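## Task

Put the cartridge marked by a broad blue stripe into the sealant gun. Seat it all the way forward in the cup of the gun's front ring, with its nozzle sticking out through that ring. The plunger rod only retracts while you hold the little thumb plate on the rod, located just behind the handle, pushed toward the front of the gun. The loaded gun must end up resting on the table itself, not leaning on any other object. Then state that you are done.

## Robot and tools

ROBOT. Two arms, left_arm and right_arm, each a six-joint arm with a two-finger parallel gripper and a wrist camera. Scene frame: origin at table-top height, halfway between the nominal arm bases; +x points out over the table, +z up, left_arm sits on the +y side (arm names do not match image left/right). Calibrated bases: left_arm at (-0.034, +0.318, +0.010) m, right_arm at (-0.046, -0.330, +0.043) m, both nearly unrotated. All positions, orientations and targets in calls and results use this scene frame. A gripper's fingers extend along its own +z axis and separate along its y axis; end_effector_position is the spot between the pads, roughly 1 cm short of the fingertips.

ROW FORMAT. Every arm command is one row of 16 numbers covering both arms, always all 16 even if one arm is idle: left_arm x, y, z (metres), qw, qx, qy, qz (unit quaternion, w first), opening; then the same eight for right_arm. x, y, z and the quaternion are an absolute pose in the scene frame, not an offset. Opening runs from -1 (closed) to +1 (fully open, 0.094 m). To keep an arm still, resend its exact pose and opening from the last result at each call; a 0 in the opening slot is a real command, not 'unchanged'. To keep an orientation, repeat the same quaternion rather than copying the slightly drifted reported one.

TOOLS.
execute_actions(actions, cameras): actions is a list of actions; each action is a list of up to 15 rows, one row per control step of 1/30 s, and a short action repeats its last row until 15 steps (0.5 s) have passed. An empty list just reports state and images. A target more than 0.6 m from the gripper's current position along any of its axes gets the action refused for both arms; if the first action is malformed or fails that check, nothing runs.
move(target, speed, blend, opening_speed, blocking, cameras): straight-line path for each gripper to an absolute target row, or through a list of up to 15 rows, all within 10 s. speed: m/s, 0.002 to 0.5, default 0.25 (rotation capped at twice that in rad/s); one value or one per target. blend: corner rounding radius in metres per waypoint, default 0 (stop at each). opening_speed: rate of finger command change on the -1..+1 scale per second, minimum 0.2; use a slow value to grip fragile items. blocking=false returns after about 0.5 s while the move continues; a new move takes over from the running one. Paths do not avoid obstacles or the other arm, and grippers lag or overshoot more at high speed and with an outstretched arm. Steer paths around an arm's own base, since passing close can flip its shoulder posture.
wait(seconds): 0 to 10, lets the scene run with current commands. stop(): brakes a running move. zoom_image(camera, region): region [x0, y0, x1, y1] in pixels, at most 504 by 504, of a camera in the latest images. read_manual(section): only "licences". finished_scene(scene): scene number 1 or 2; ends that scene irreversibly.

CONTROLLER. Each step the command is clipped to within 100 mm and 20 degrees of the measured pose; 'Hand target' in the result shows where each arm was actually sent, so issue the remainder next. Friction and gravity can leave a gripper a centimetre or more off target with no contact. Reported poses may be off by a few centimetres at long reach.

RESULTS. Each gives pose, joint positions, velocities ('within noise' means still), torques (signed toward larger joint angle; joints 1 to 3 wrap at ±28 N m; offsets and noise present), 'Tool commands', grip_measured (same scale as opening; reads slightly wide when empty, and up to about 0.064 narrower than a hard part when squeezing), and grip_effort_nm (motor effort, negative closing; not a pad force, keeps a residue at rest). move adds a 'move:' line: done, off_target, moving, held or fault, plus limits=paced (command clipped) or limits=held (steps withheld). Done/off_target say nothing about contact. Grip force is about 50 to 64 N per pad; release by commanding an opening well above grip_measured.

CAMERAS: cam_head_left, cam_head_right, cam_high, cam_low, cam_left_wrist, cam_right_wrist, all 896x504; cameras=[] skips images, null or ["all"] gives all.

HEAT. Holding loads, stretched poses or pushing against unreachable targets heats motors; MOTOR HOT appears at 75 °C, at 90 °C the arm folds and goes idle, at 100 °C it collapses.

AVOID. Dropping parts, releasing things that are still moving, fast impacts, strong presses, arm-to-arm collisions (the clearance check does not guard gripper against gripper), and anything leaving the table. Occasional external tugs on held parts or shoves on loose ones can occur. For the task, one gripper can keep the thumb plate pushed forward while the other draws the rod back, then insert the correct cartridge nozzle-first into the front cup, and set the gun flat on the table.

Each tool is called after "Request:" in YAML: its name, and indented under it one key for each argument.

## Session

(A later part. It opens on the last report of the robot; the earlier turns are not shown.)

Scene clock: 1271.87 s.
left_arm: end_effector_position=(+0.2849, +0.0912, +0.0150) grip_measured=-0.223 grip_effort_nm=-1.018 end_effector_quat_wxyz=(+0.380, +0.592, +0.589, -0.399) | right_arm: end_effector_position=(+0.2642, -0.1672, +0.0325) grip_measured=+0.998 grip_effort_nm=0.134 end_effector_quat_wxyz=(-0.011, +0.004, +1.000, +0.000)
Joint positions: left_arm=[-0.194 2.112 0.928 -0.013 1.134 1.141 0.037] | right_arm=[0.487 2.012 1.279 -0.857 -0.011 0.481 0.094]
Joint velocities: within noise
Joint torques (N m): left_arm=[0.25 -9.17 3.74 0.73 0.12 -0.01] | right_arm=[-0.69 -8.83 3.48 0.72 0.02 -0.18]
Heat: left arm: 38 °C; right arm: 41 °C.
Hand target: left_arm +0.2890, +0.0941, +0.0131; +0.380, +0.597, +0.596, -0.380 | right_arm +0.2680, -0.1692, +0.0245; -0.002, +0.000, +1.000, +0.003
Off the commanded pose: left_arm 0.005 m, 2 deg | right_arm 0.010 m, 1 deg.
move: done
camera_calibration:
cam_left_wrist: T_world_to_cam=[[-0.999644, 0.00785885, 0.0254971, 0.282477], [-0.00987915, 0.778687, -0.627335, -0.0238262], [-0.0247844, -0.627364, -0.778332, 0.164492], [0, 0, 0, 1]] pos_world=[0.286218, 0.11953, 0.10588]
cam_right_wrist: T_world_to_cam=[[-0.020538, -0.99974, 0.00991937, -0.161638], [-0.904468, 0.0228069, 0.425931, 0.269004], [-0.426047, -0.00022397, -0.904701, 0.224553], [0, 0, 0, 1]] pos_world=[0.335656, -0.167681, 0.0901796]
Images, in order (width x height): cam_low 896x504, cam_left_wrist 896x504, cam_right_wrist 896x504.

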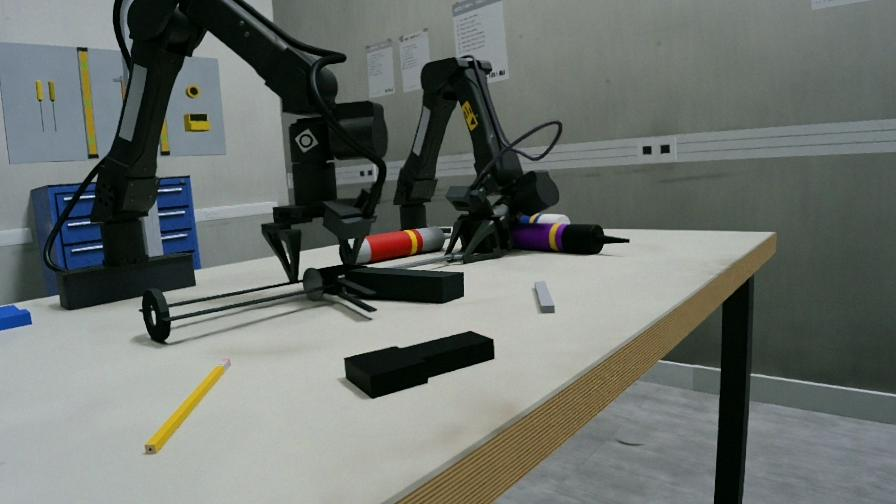

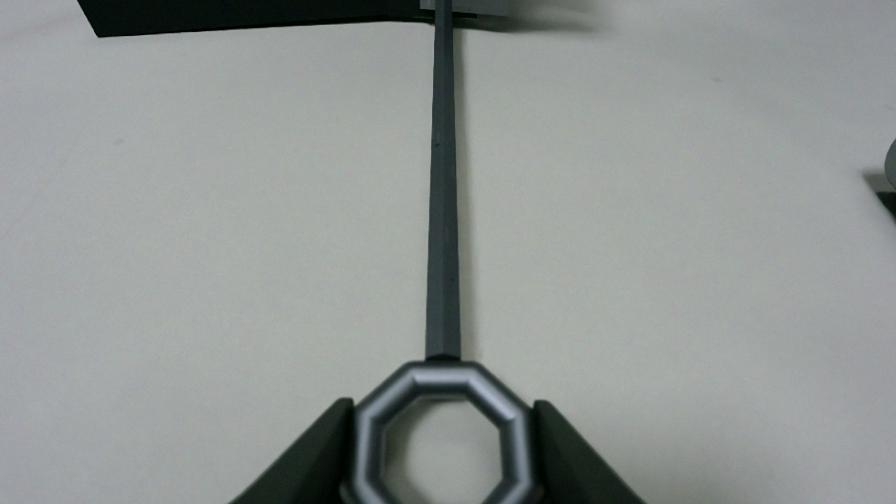

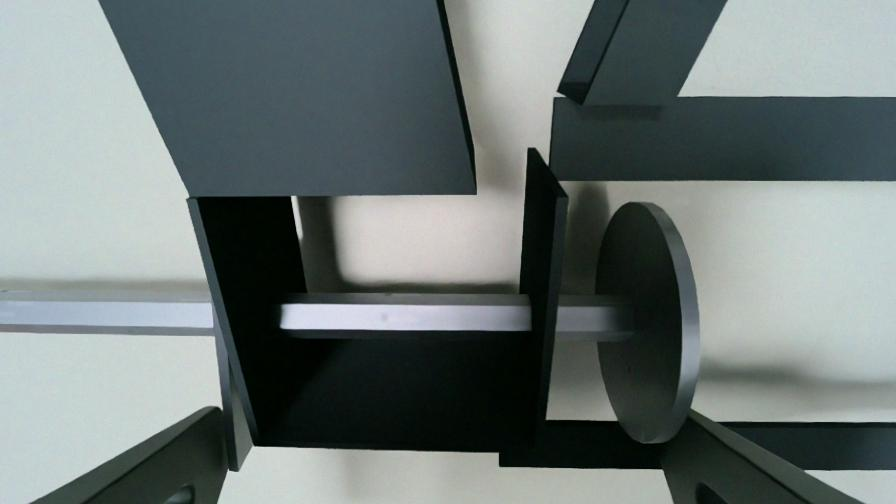

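Request:
move:
  target:
    - [0.289, 0.094, 0.013, 0.3799, 0.5964, 0.5964, -0.3799, -0.5, 0.269, -0.170, 0.024, 0, 0, 1, 0, 0.7]
  speed: 0.06
  opening_speed: 0.4
  cameras: ["cam_right_wrist","cam_low","cam_left_wrist"]

Scene clock: 1288.73 s.
left_arm: end_effector_position=(+0.2849, +0.0912, +0.0150) grip_measured=-0.223 grip_effort_nm=-1.018 end_effector_quat_wxyz=(+0.380, +0.592, +0.589, -0.399) | right_arm: end_effector_position=(+0.2649, -0.1644, +0.0325) grip_measured=+0.706 grip_effort_nm=-0.286 end_effector_quat_wxyz=(-0.009, +0.001, +1.000, +0.005)
Joint positions: left_arm=[-0.194 2.112 0.928 -0.013 1.134 1.141 0.037] | right_arm=[0.49 2.012 1.279 -0.85 -0.017 0.478 0.08]
Joint velocities: within noise
Joint torques (N m): left_arm=[0.03 -9.32 3.79 0.71 0.11 -0.03] | right_arm=[-0.88 -8.8 3.52 0.64 0.13 -0.17]
Heat: left arm: 38 °C; right arm: 41 °C.
Hand target: left_arm +0.2890, +0.0941, +0.0131; +0.380, +0.596, +0.596, -0.380 | right_arm +0.2683, -0.1698, +0.0243; -0.001, -0.002, +1.000, +0.000
Off the commanded pose: left_arm 0.005 m, 2 deg | right_arm 0.011 m, 1 deg.
move: off_target (right_arm)
camera_calibration:
cam_left_wrist: T_world_to_cam=[[-0.999644, 0.00785885, 0.0254971, 0.282477], [-0.00987915, 0.778687, -0.627335, -0.0238262], [-0.0247844, -0.627364, -0.778332, 0.164492], [0, 0, 0, 1]] pos_world=[0.286218, 0.11953, 0.10588]
cam_right_wrist: T_world_to_cam=[[-0.0145225, -0.999894, 0.000820506, -0.16015], [-0.906285, 0.0135096, 0.422451, 0.268639], [-0.422418, 0.00539144, -0.906385, 0.22485], [0, 0, 0, 1]] pos_world=[0.336119, -0.164974, 0.0904456]
Images, in order (width x height): cam_low 896x504, cam_left_wrist 896x504, cam_right_wrist 896x504.

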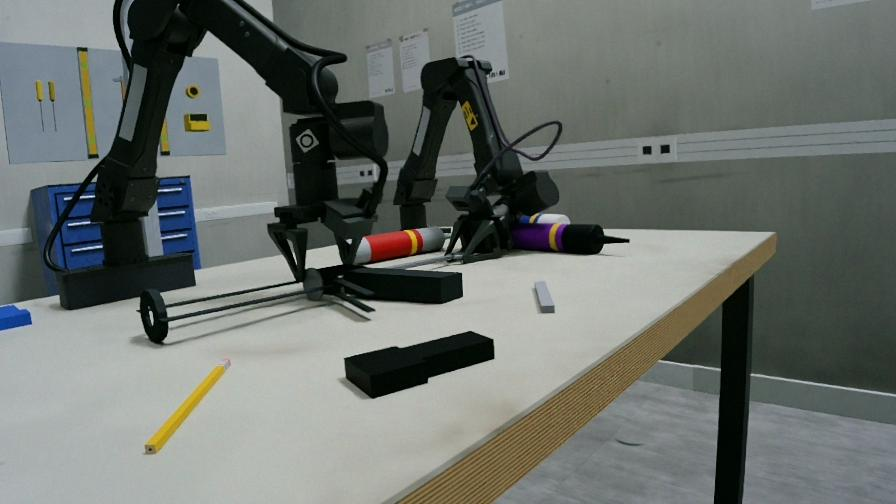

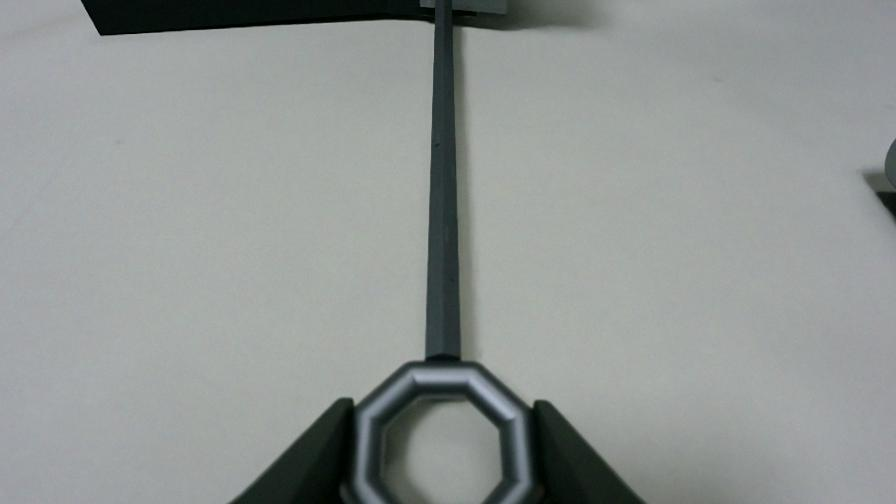

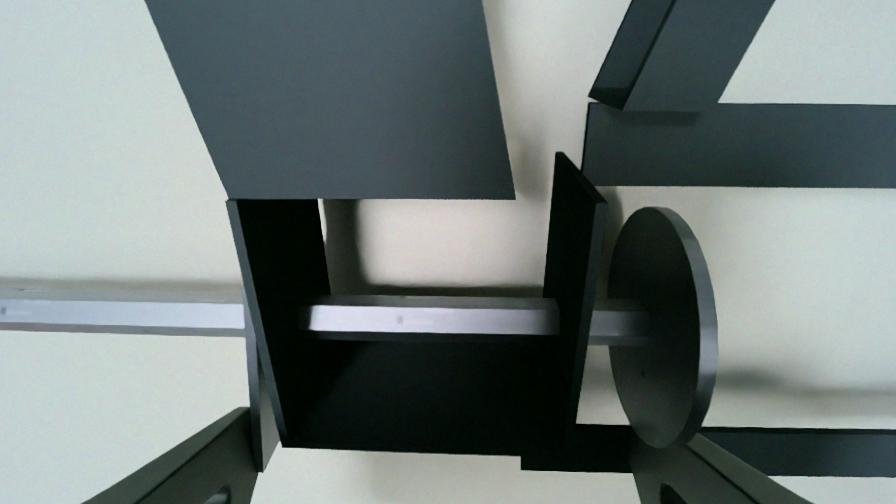

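Request:
move:
  target:
    - [0.289, 0.094, 0.013, 0.3799, 0.5964, 0.5964, -0.3799, -0.5, 0.269, -0.166, 0.024, 0, 0, 1, 0, 0.15]
  speed: 0.06
  opening_speed: 0.4
  cameras: ["cam_right_wrist","cam_low","cam_left_wrist"]

Scene clock: 1298.77 s.
left_arm: end_effector_position=(+0.2849, +0.0912, +0.0150) grip_measured=-0.223 grip_effort_nm=-1.023 end_effector_quat_wxyz=(+0.379, +0.591, +0.590, -0.399) | right_arm: end_effector_position=(+0.2669, -0.1755, +0.0314) grip_measured=+0.161 grip_effort_nm=-1.009 end_effector_quat_wxyz=(-0.007, +0.009, +1.000, -0.013)
Joint positions: left_arm=[-0.194 2.112 0.928 -0.013 1.134 1.136 0.037] | right_arm=[0.476 2.014 1.276 -0.857 0.016 0.481 0.055]
Joint velocities: within noise
Joint torques (N m): left_arm=[0.24 -9.21 3.71 0.71 0.1 -0.03] | right_arm=[0.12 -8.34 4.48 0.69 -0.09 -0.05]
Heat: left arm: 38 °C; right arm: 41 °C.
Hand target: left_arm +0.2890, +0.0941, +0.0131; +0.379, +0.595, +0.598, -0.381 | right_arm +0.2712, -0.1709, +0.0239; +0.001, +0.007, +1.000, -0.003
Off the commanded pose: left_arm 0.005 m, 2 deg | right_arm 0.012 m, 2 deg.
move: off_target (right_arm)
camera_calibration:
cam_left_wrist: T_world_to_cam=[[-0.99954, 0.00604391, 0.0297246, 0.28255], [-0.013943, 0.778736, -0.627197, -0.0226749], [-0.0269383, -0.627322, -0.778294, 0.165102], [0, 0, 0, 1]] pos_world=[0.286551, 0.119522, 0.105877]
cam_right_wrist: T_world_to_cam=[[-0.0308565, -0.998861, 0.036393, -0.167824], [-0.907663, 0.0432494, 0.417466, 0.276868], [-0.418564, -0.0201511, -0.907964, 0.21928], [0, 0, 0, 1]] pos_world=[0.337908, -0.175188, 0.0896232]
Images, in order (width x height): cam_low 896x504, cam_left_wrist 896x504, cam_right_wrist 896x504.

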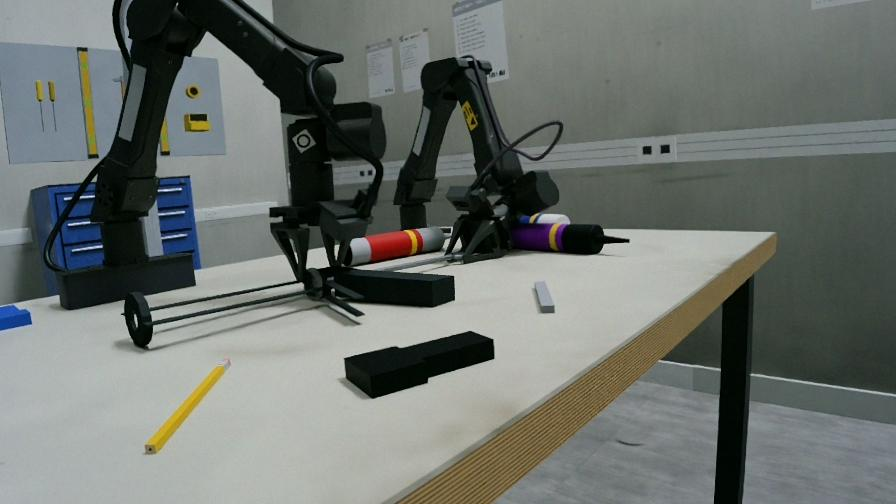

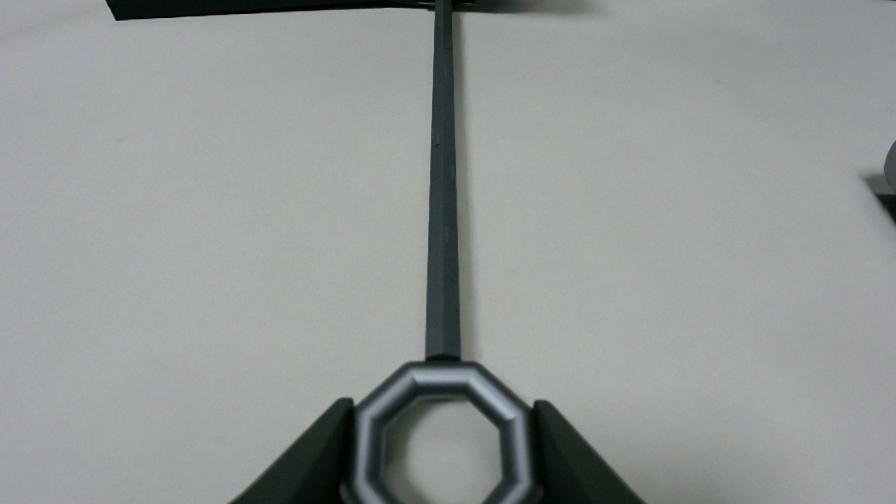

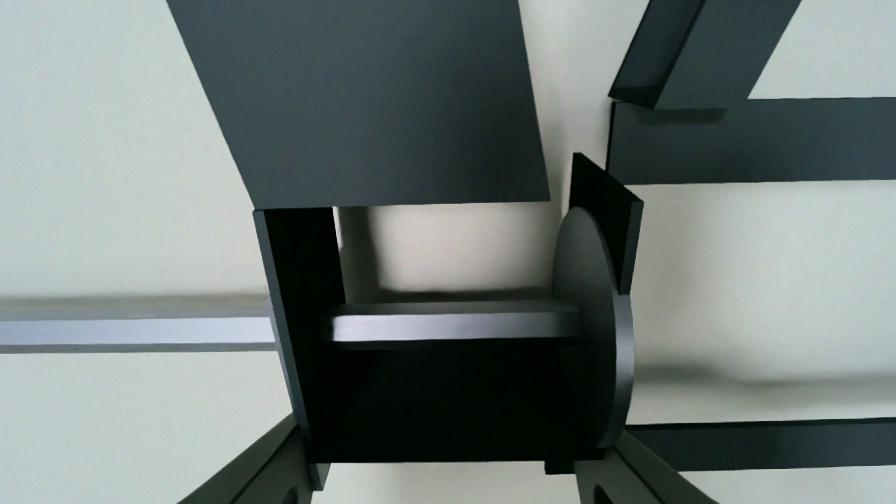

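Request:
move:
  target:
    - [0.289, 0.094, 0.013, 0.3799, 0.5964, 0.5964, -0.3799, -0.5, 0.269, -0.176, 0.027, 0, 0, 1, 0, 0.35]
    - [0.289, 0.094, 0.013, 0.3799, 0.5964, 0.5964, -0.3799, -0.5, 0.268, -0.180, 0.13, 0, 0, 1, 0, 0.35]
    - [0.289, 0.094, 0.013, 0.3799, 0.5964, 0.5964, -0.3799, 0.3, 0.28, -0.27, 0.16, 0, 0, 1, 0, 0.35]
    - [0.288, 0.115, 0.045, 0.3799, 0.5964, 0.5964, -0.3799, 0.3, 0.28, -0.27, 0.16, 0, 0, 1, 0, 0.35]
  speed: 0.1

Scene clock: 1320.50 s.
left_arm: end_effector_position=(+0.2798, +0.1161, +0.0275) grip_measured=+0.298 grip_effort_nm=0.125 end_effector_quat_wxyz=(+0.367, +0.585, +0.608, -0.391) | right_arm: end_effector_position=(+0.2755, -0.2665, +0.1434) grip_measured=+0.349 grip_effort_nm=0.076 end_effector_quat_wxyz=(-0.022, +0.003, +1.000, -0.003)
Joint positions: left_arm=[-0.129 2.038 0.928 -0.214 1.117 1.247 0.061] | right_arm=[0.202 1.829 1.489 -1.275 -0.003 0.195 0.063]
Joint velocities: within noise
Joint torques (N m): left_arm=[0.24 -10.88 6.65 0.16 0.45 0.16] | right_arm=[-0.25 -10.89 8.46 -0.07 -0.1 -0.18]
Heat: left arm: 38 °C; right arm: 42 °C.
Hand target: left_arm +0.2888, +0.1161, +0.0446; +0.381, +0.595, +0.598, -0.379 | right_arm +0.2794, -0.2651, +0.1597; -0.001, -0.003, +1.000, +0.006
Off the commanded pose: left_arm 0.019 m, 3 deg | right_arm 0.018 m, 3 deg.
move: off_target (left_arm, right_arm)
camera_calibration:
cam_left_wrist: T_world_to_cam=[[-0.998468, -0.0196279, 0.05174, 0.278981], [-0.0467605, 0.799255, -0.599171, -0.0281819], [-0.029593, -0.600672, -0.798948, 0.188542], [0, 0, 0, 1]] pos_world=[0.282815, 0.141252, 0.119315]
cam_right_wrist: T_world_to_cam=[[-0.0186169, -0.999697, 0.0161129, -0.263253], [-0.895144, 0.0238445, 0.445139, 0.229242], [-0.445388, -0.00613624, -0.895316, 0.332001], [0, 0, 0, 1]] pos_world=[0.348174, -0.266602, 0.199443]

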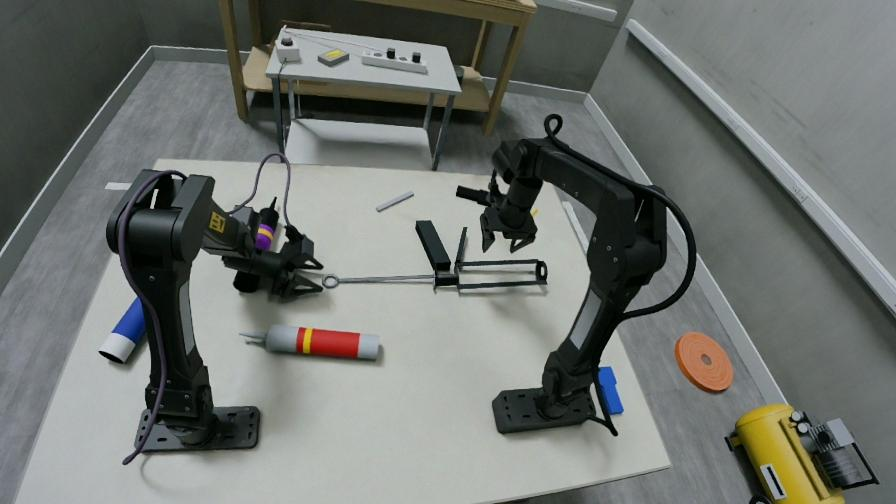

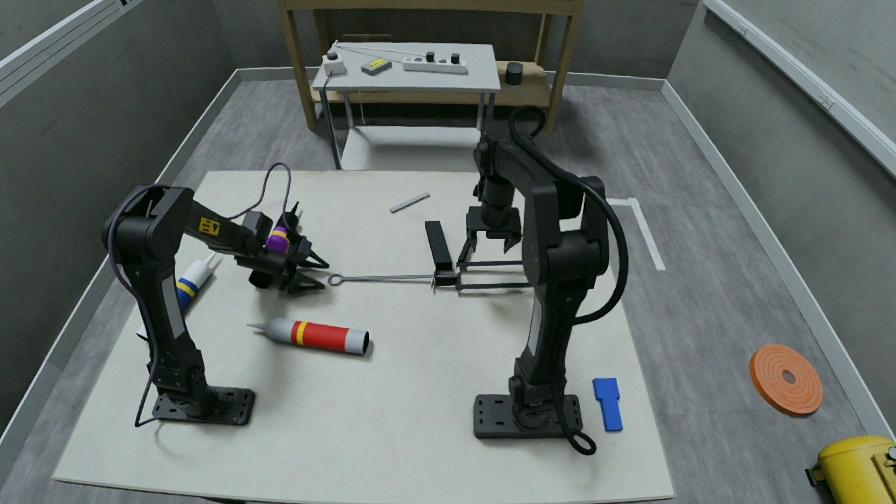

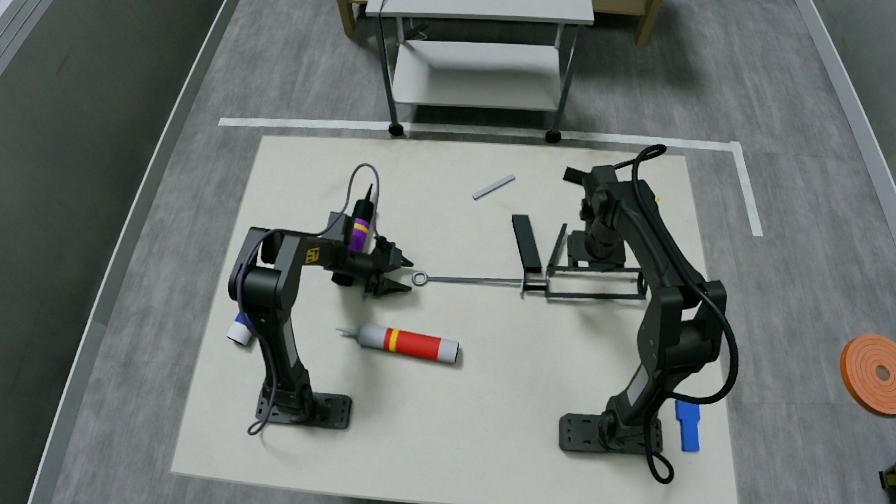

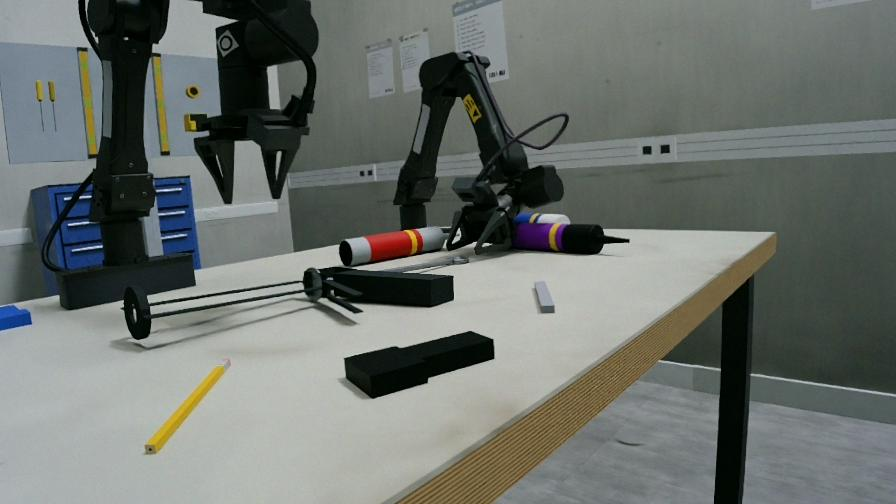

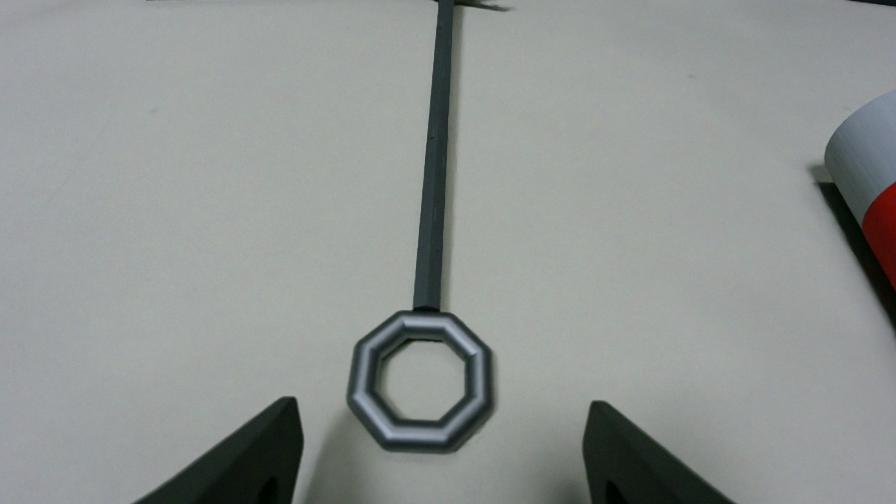

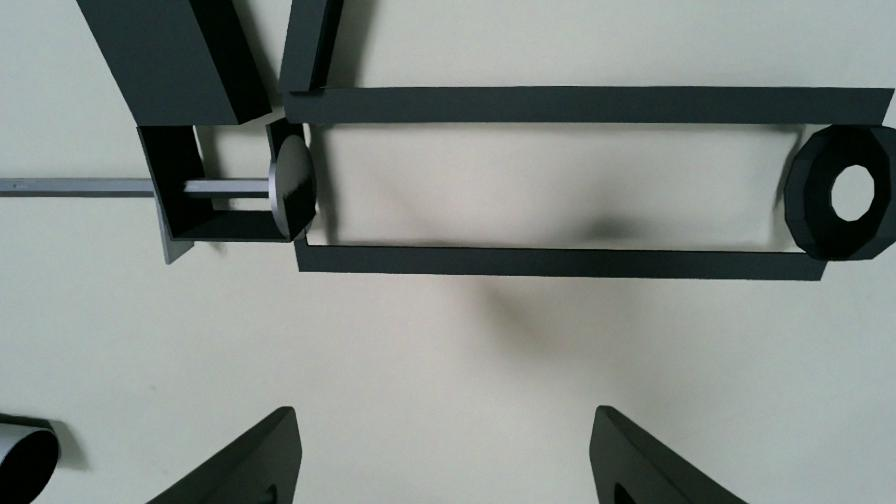

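Request:
zoom_image:
  camera: "cam_right_wrist"
  region: [700, 60, 896, 290]

Request:
zoom_image:
  camera: "cam_right_wrist"
  region: [100, 60, 400, 290]

Request:
zoom_image:
  camera: "cam_low"
  region: [100, 230, 400, 370]

Scaled by 2.191 from the camera's 896x504 image, which has a finer 1280x720 frame.

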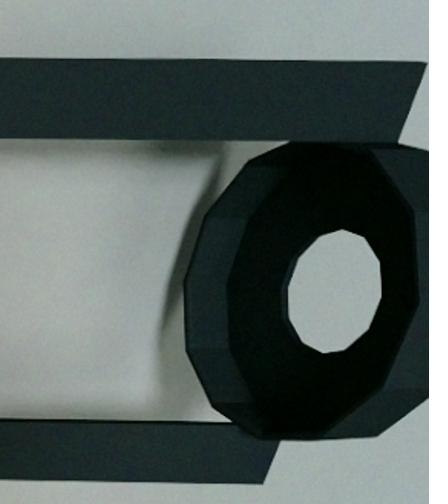

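Scaled by 1.680 from the camera's 896x504 image, which has a finer 1280x720 frame.

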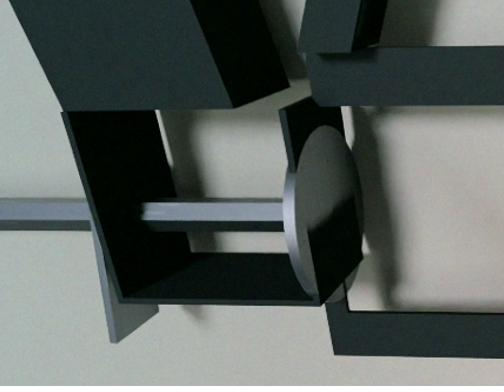

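Scaled by 1.680 from the camera's 896x504 image, which has a finer 1280x720 frame.

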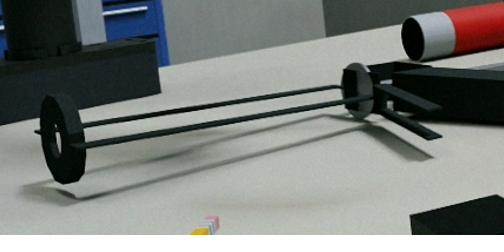

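Request:
move:
  target:
    - [0.28, 0.14, 0.15, 0.2, 0.68, 0.68, -0.2, 0.6, 0.28, -0.27, 0.16, 0, 0, 1, 0, 0.35]
    - [0.22, 0.30, 0.28, 0, 0, 1, 0, 0.9, 0.28, -0.27, 0.16, 0, 0, 1, 0, 0.35]
  speed: 0.2
  cameras: ["cam_high","cam_left_wrist","cam_head_left"]

Scene clock: 1403.90 s.
left_arm: end_effector_position=(+0.2290, +0.2965, +0.2673) grip_measured=+0.898 grip_effort_nm=0.125 end_effector_quat_wxyz=(+0.131, +0.006, +0.991, -0.018) | right_arm: end_effector_position=(+0.2755, -0.2665, +0.1434) grip_measured=+0.349 grip_effort_nm=0.076 end_effector_quat_wxyz=(-0.022, +0.002, +1.000, -0.002)
Joint positions: left_arm=[-0.071 1.405 1.652 -1.553 0.019 -0.063 0.089] | right_arm=[0.202 1.829 1.489 -1.275 -0.003 0.193 0.063]
Joint velocities: within noise
Joint torques (N m): left_arm=[0.44 -5.94 7.54 0.34 -0.12 -0.15] | right_arm=[-0.92 -11.1 8.13 -0.05 0.02 -0.17]
Heat: left arm: 39 °C; right arm: 41 °C.
Hand target: left_arm +0.2220, +0.3014, +0.2797; +0.145, -0.005, +0.989, -0.012 | right_arm +0.2798, -0.2699, +0.1596; +0.000, +0.000, +1.000, +0.000
Off the commanded pose: left_arm 0.016 m, 15 deg | right_arm 0.018 m, 3 deg.
joint sent to its limit (left arm) — joint 4 (wrist pitch), lower limit. The joint targets are off in orientation, not in position.
move: off_target (left_arm, right_arm); target 2's new opening was sent with left_arm's hand 0.016 m and 15 deg from that target
camera_calibration:
cam_left_wrist: T_world_to_cam=[[-0.00551079, -0.999534, 0.0300177, 0.288378], [-0.974948, 0.0120455, 0.222106, 0.195374], [-0.222364, -0.0280417, -0.97456, 0.408298], [0, 0, 0, 1]] pos_world=[0.28286, 0.29734, 0.345861]
Images, in order (width x height): cam_head_left 896x504, cam_high 896x504, cam_left_wrist 896x504.

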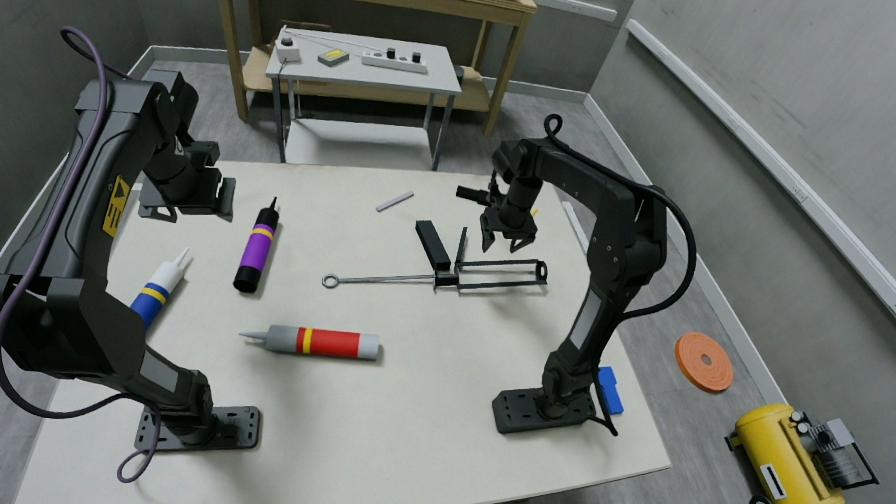

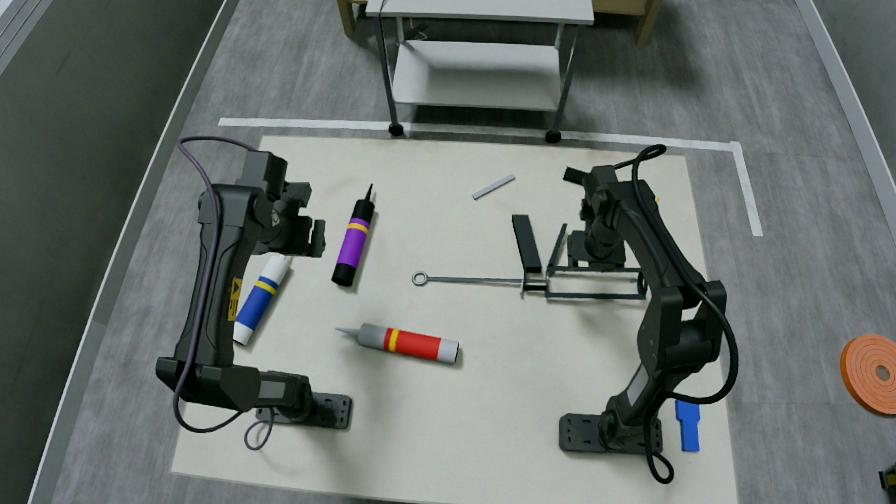

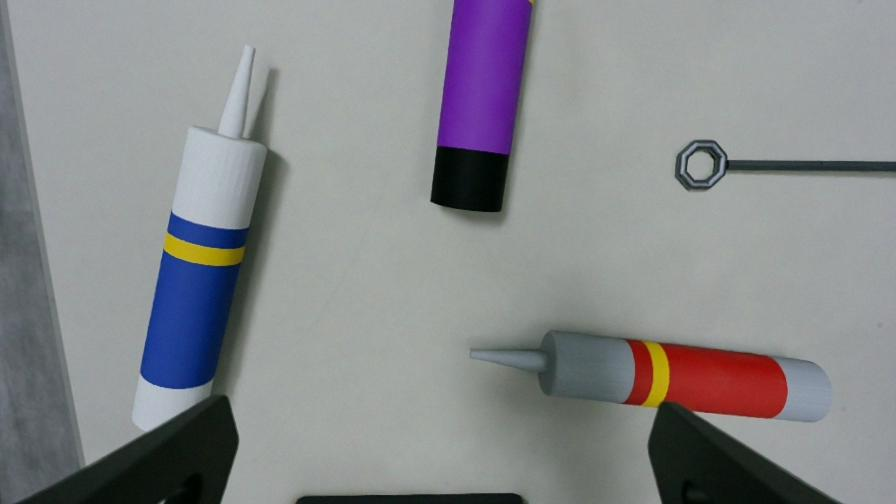

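Request:
move:
  target:
    - [0.19, 0.46, 0.14, 0, 0.1564, 0.9877, 0, 1, 0.28, -0.32, 0.18, 0, 0, 1, 0, 0.35]
  speed: 0.2
  cameras: ["cam_high","cam_left_wrist","cam_right_wrist"]

Scene clock: 1447.37 s.
left_arm: end_effector_position=(+0.1844, +0.4529, +0.1432) grip_measured=+0.998 grip_effort_nm=0.125 end_effector_quat_wxyz=(-0.005, +0.152, +0.988, -0.012) | right_arm: end_effector_position=(+0.2771, -0.3206, +0.1624) grip_measured=+0.349 grip_effort_nm=0.071 end_effector_quat_wxyz=(-0.023, +0.007, +1.000, -0.004)
Joint positions: left_arm=[0.56 1.535 1.292 -1.351 0.013 0.863 0.094] | right_arm=[0.041 1.809 1.54 -1.347 0.006 0.043 0.063]
Joint velocities: within noise
Joint torques (N m): left_arm=[0.4 -4.98 5.45 0.34 -0.05 0.16] | right_arm=[-0.5 -10.85 8.49 -0.06 0.01 -0.18]
Heat: left arm: 34 °C; right arm: 42 °C.
Hand target: left_arm +0.1877, +0.4581, +0.1403; +0.000, +0.157, +0.988, -0.004 | right_arm +0.2803, -0.3226, +0.1792; +0.000, +0.003, +1.000, -0.003
Off the commanded pose: left_arm 0.010 m, 2 deg | right_arm 0.018 m, 3 deg.
move: off_target (right_arm)
camera_calibration:
cam_left_wrist: T_world_to_cam=[[-0.291552, -0.956377, 0.0184302, 0.483057], [-0.840066, 0.265214, 0.473234, 0.0020551], [-0.457478, 0.12249, -0.880744, 0.243566], [0, 0, 0, 1]] pos_world=[0.253989, 0.431605, 0.204644]
cam_right_wrist: T_world_to_cam=[[-0.027532, -0.999447, 0.0186636, -0.315461], [-0.894249, 0.0329693, 0.446354, 0.22602], [-0.446722, -0.00440089, -0.894662, 0.35031], [0, 0, 0, 1]] pos_world=[0.349924, -0.321197, 0.218412]
Images, in order (width x height): cam_high 896x504, cam_left_wrist 896x504, cam_right_wrist 896x504.

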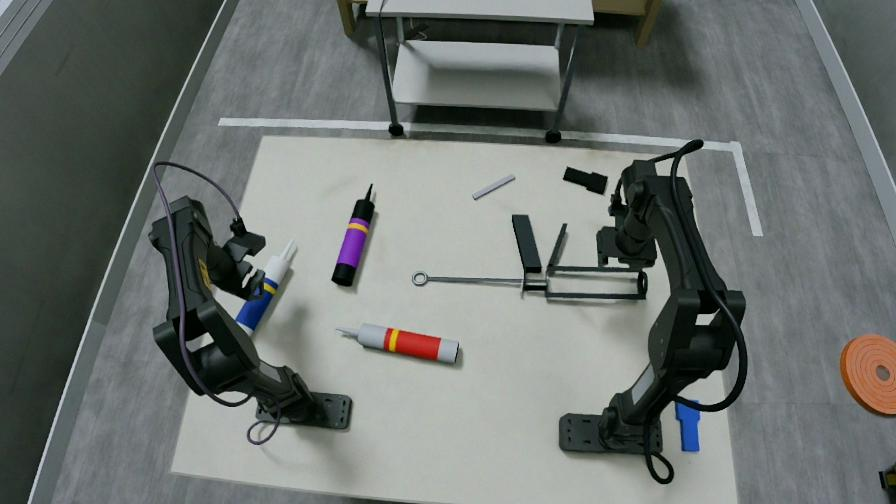

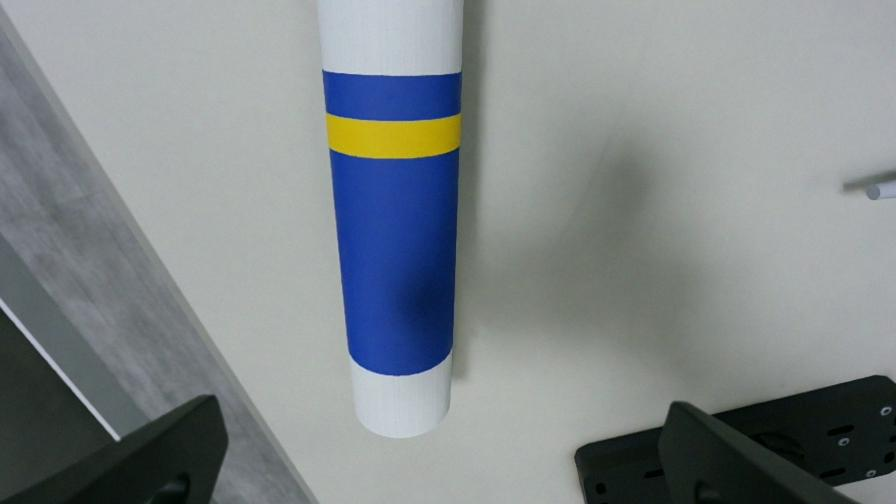

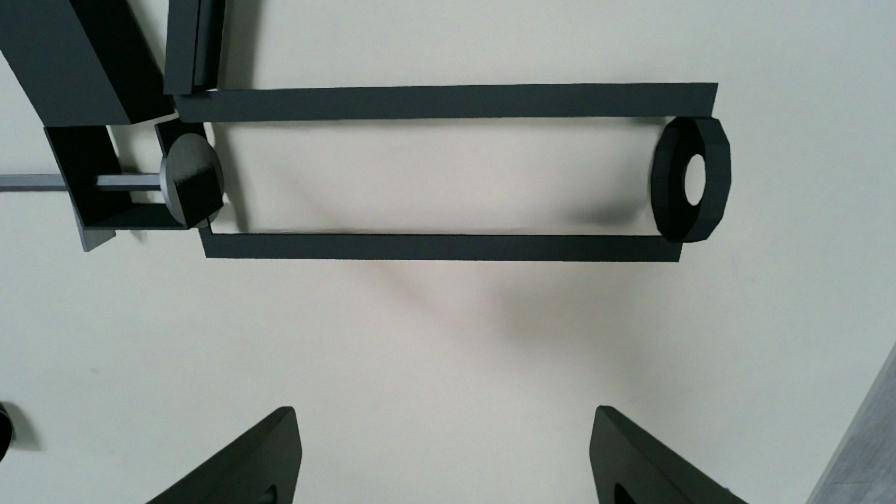

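Request:
move:
  target:
    - [0.192, 0.471, 0.06, 0, 0.1607, 0.987, 0, 1, 0.28, -0.32, 0.18, 0, 0, 1, 0, 0.35]
    - [0.192, 0.471, 0.027, 0, 0.1607, 0.987, 0, 1, 0.28, -0.32, 0.18, 0, 0, 1, 0, 0.35]
  speed: [0.15,0.08]
  cameras: ["cam_high","cam_left_wrist"]

Scene clock: 1469.63 s.
left_arm: end_effector_position=(+0.1897, +0.4656, +0.0320) grip_measured=+0.998 grip_effort_nm=0.115 end_effector_quat_wxyz=(+0.000, +0.157, +0.988, -0.007) | right_arm: end_effector_position=(+0.2768, -0.3206, +0.1624) grip_measured=+0.349 grip_effort_nm=0.076 end_effector_quat_wxyz=(-0.024, +0.007, +1.000, -0.004)
Joint positions: left_arm=[0.587 1.662 0.967 -0.885 0.01 0.9 0.094] | right_arm=[0.041 1.809 1.54 -1.348 0.006 0.041 0.063]
Joint velocities: within noise
Joint torques (N m): left_arm=[0.57 -4.94 4.96 0.42 -0.09 0.15] | right_arm=[-0.13 -10.99 8.42 -0.07 -0.06 -0.18]
Heat: left arm: 33 °C; right arm: 45 °C.
Hand target: left_arm +0.1908, +0.4703, +0.0273; +0.000, +0.161, +0.987, +0.000 | right_arm +0.2797, -0.3200, +0.1795; +0.000, +0.000, +1.000, +0.000
Off the commanded pose: left_arm 0.008 m, 1 deg | right_arm 0.018 m, 3 deg.
move: off_target (right_arm)
camera_calibration:
cam_left_wrist: T_world_to_cam=[[-0.300514, -0.953759, 0.00596836, 0.499652], [-0.842592, 0.268409, 0.4669, 0.0549743], [-0.446912, 0.135281, -0.88429, 0.138643], [0, 0, 0, 1]] pos_world=[0.258434, 0.443036, 0.0939508]
Images, in order (width x height): cam_high 896x504, cam_left_wrist 896x504.

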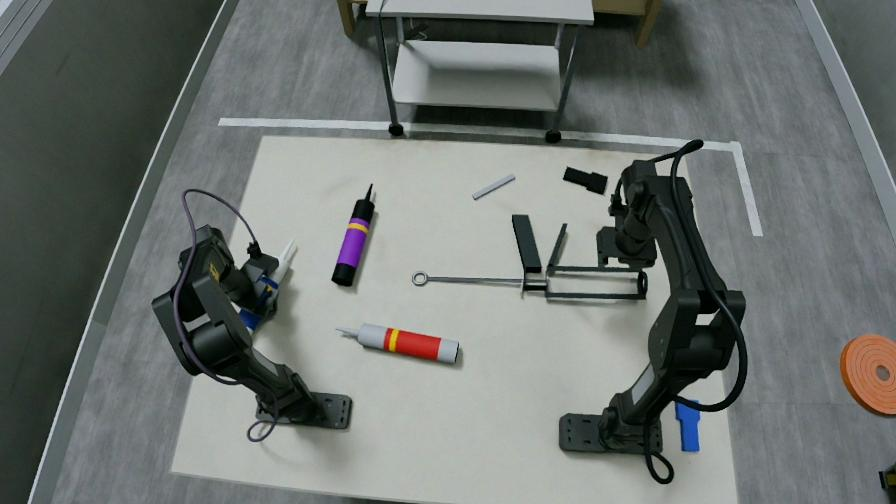

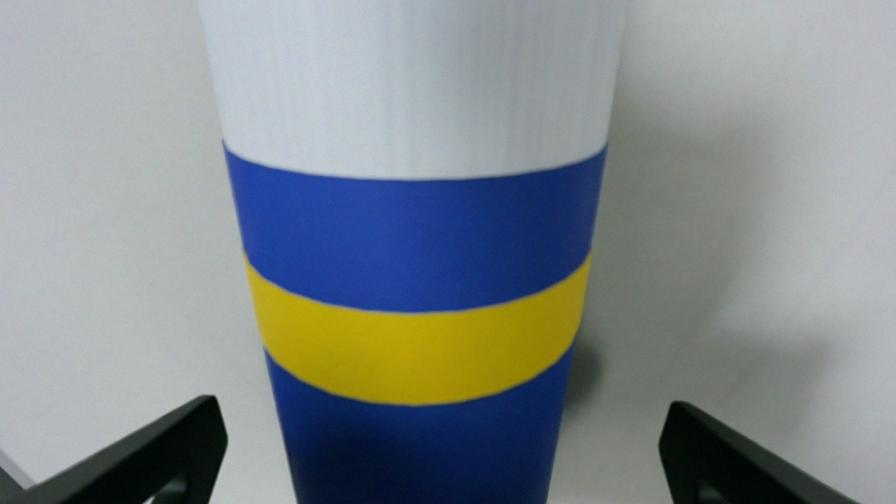

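Request:
move:
  target:
    - [0.193, 0.476, 0.027, 0, 0.1607, 0.987, 0, 0.4, 0.28, -0.32, 0.18, 0, 0, 1, 0, 0.35]
    - [0.193, 0.476, 0.027, 0, 0.1607, 0.987, 0, 0.0, 0.28, -0.32, 0.18, 0, 0, 1, 0, 0.35]
  speed: [0.15,0.08]
  opening_speed: 0.8
  cameras: ["cam_left_wrist"]

Scene clock: 1483.10 s.
left_arm: end_effector_position=(+0.1883, +0.4664, +0.0282) grip_measured=+0.032 grip_effort_nm=-1.018 end_effector_quat_wxyz=(-0.005, +0.160, +0.987, -0.010) | right_arm: end_effector_position=(+0.2768, -0.3206, +0.1624) grip_measured=+0.349 grip_effort_nm=0.071 end_effector_quat_wxyz=(-0.024, +0.007, +1.000, -0.004)
Joint positions: left_arm=[0.592 1.678 0.967 -0.881 0.008 0.911 0.048] | right_arm=[0.041 1.809 1.54 -1.348 0.006 0.041 0.063]
Joint velocities: within noise
Joint torques (N m): left_arm=[0.53 -4.96 6.19 0.32 -0.07 0.19] | right_arm=[-0.14 -10.99 8.42 -0.06 -0.06 -0.16]
Heat: left arm: 33 °C; right arm: 46 °C.
Hand target: left_arm +0.1939, +0.4743, +0.0272; +0.000, +0.163, +0.987, +0.000 | right_arm +0.2798, -0.3200, +0.1795; +0.000, +0.000, +1.000, +0.000
Off the commanded pose: left_arm 0.011 m, 1 deg | right_arm 0.018 m, 3 deg.
move: off_target (left_arm, right_arm); target 2's new opening was sent with left_arm's hand 0.012 m and 2 deg from that target
camera_calibration:
cam_left_wrist: T_world_to_cam=[[-0.30627, -0.951833, 0.0146195, 0.499979], [-0.835787, 0.276218, 0.474515, 0.0501653], [-0.455697, 0.133111, -0.880126, 0.137054], [0, 0, 0, 1]] pos_world=[0.257511, 0.443797, 0.0895112]
Images, in order (width x height): cam_left_wrist 896x504.

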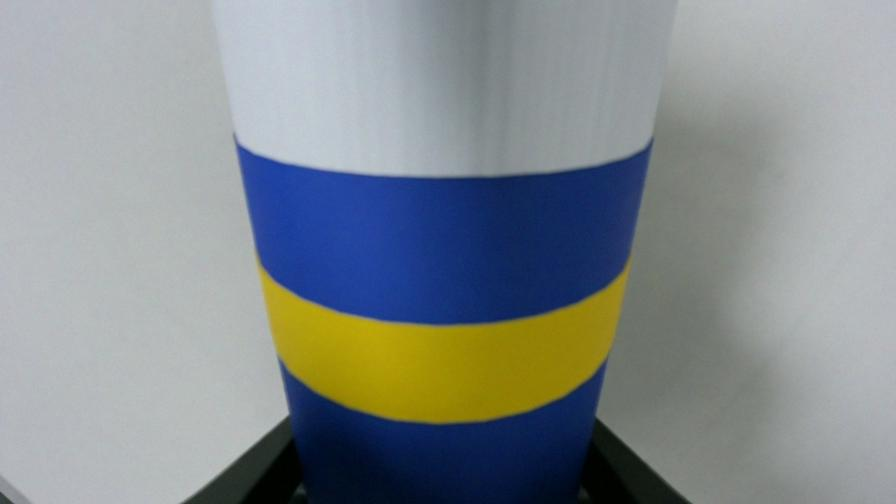

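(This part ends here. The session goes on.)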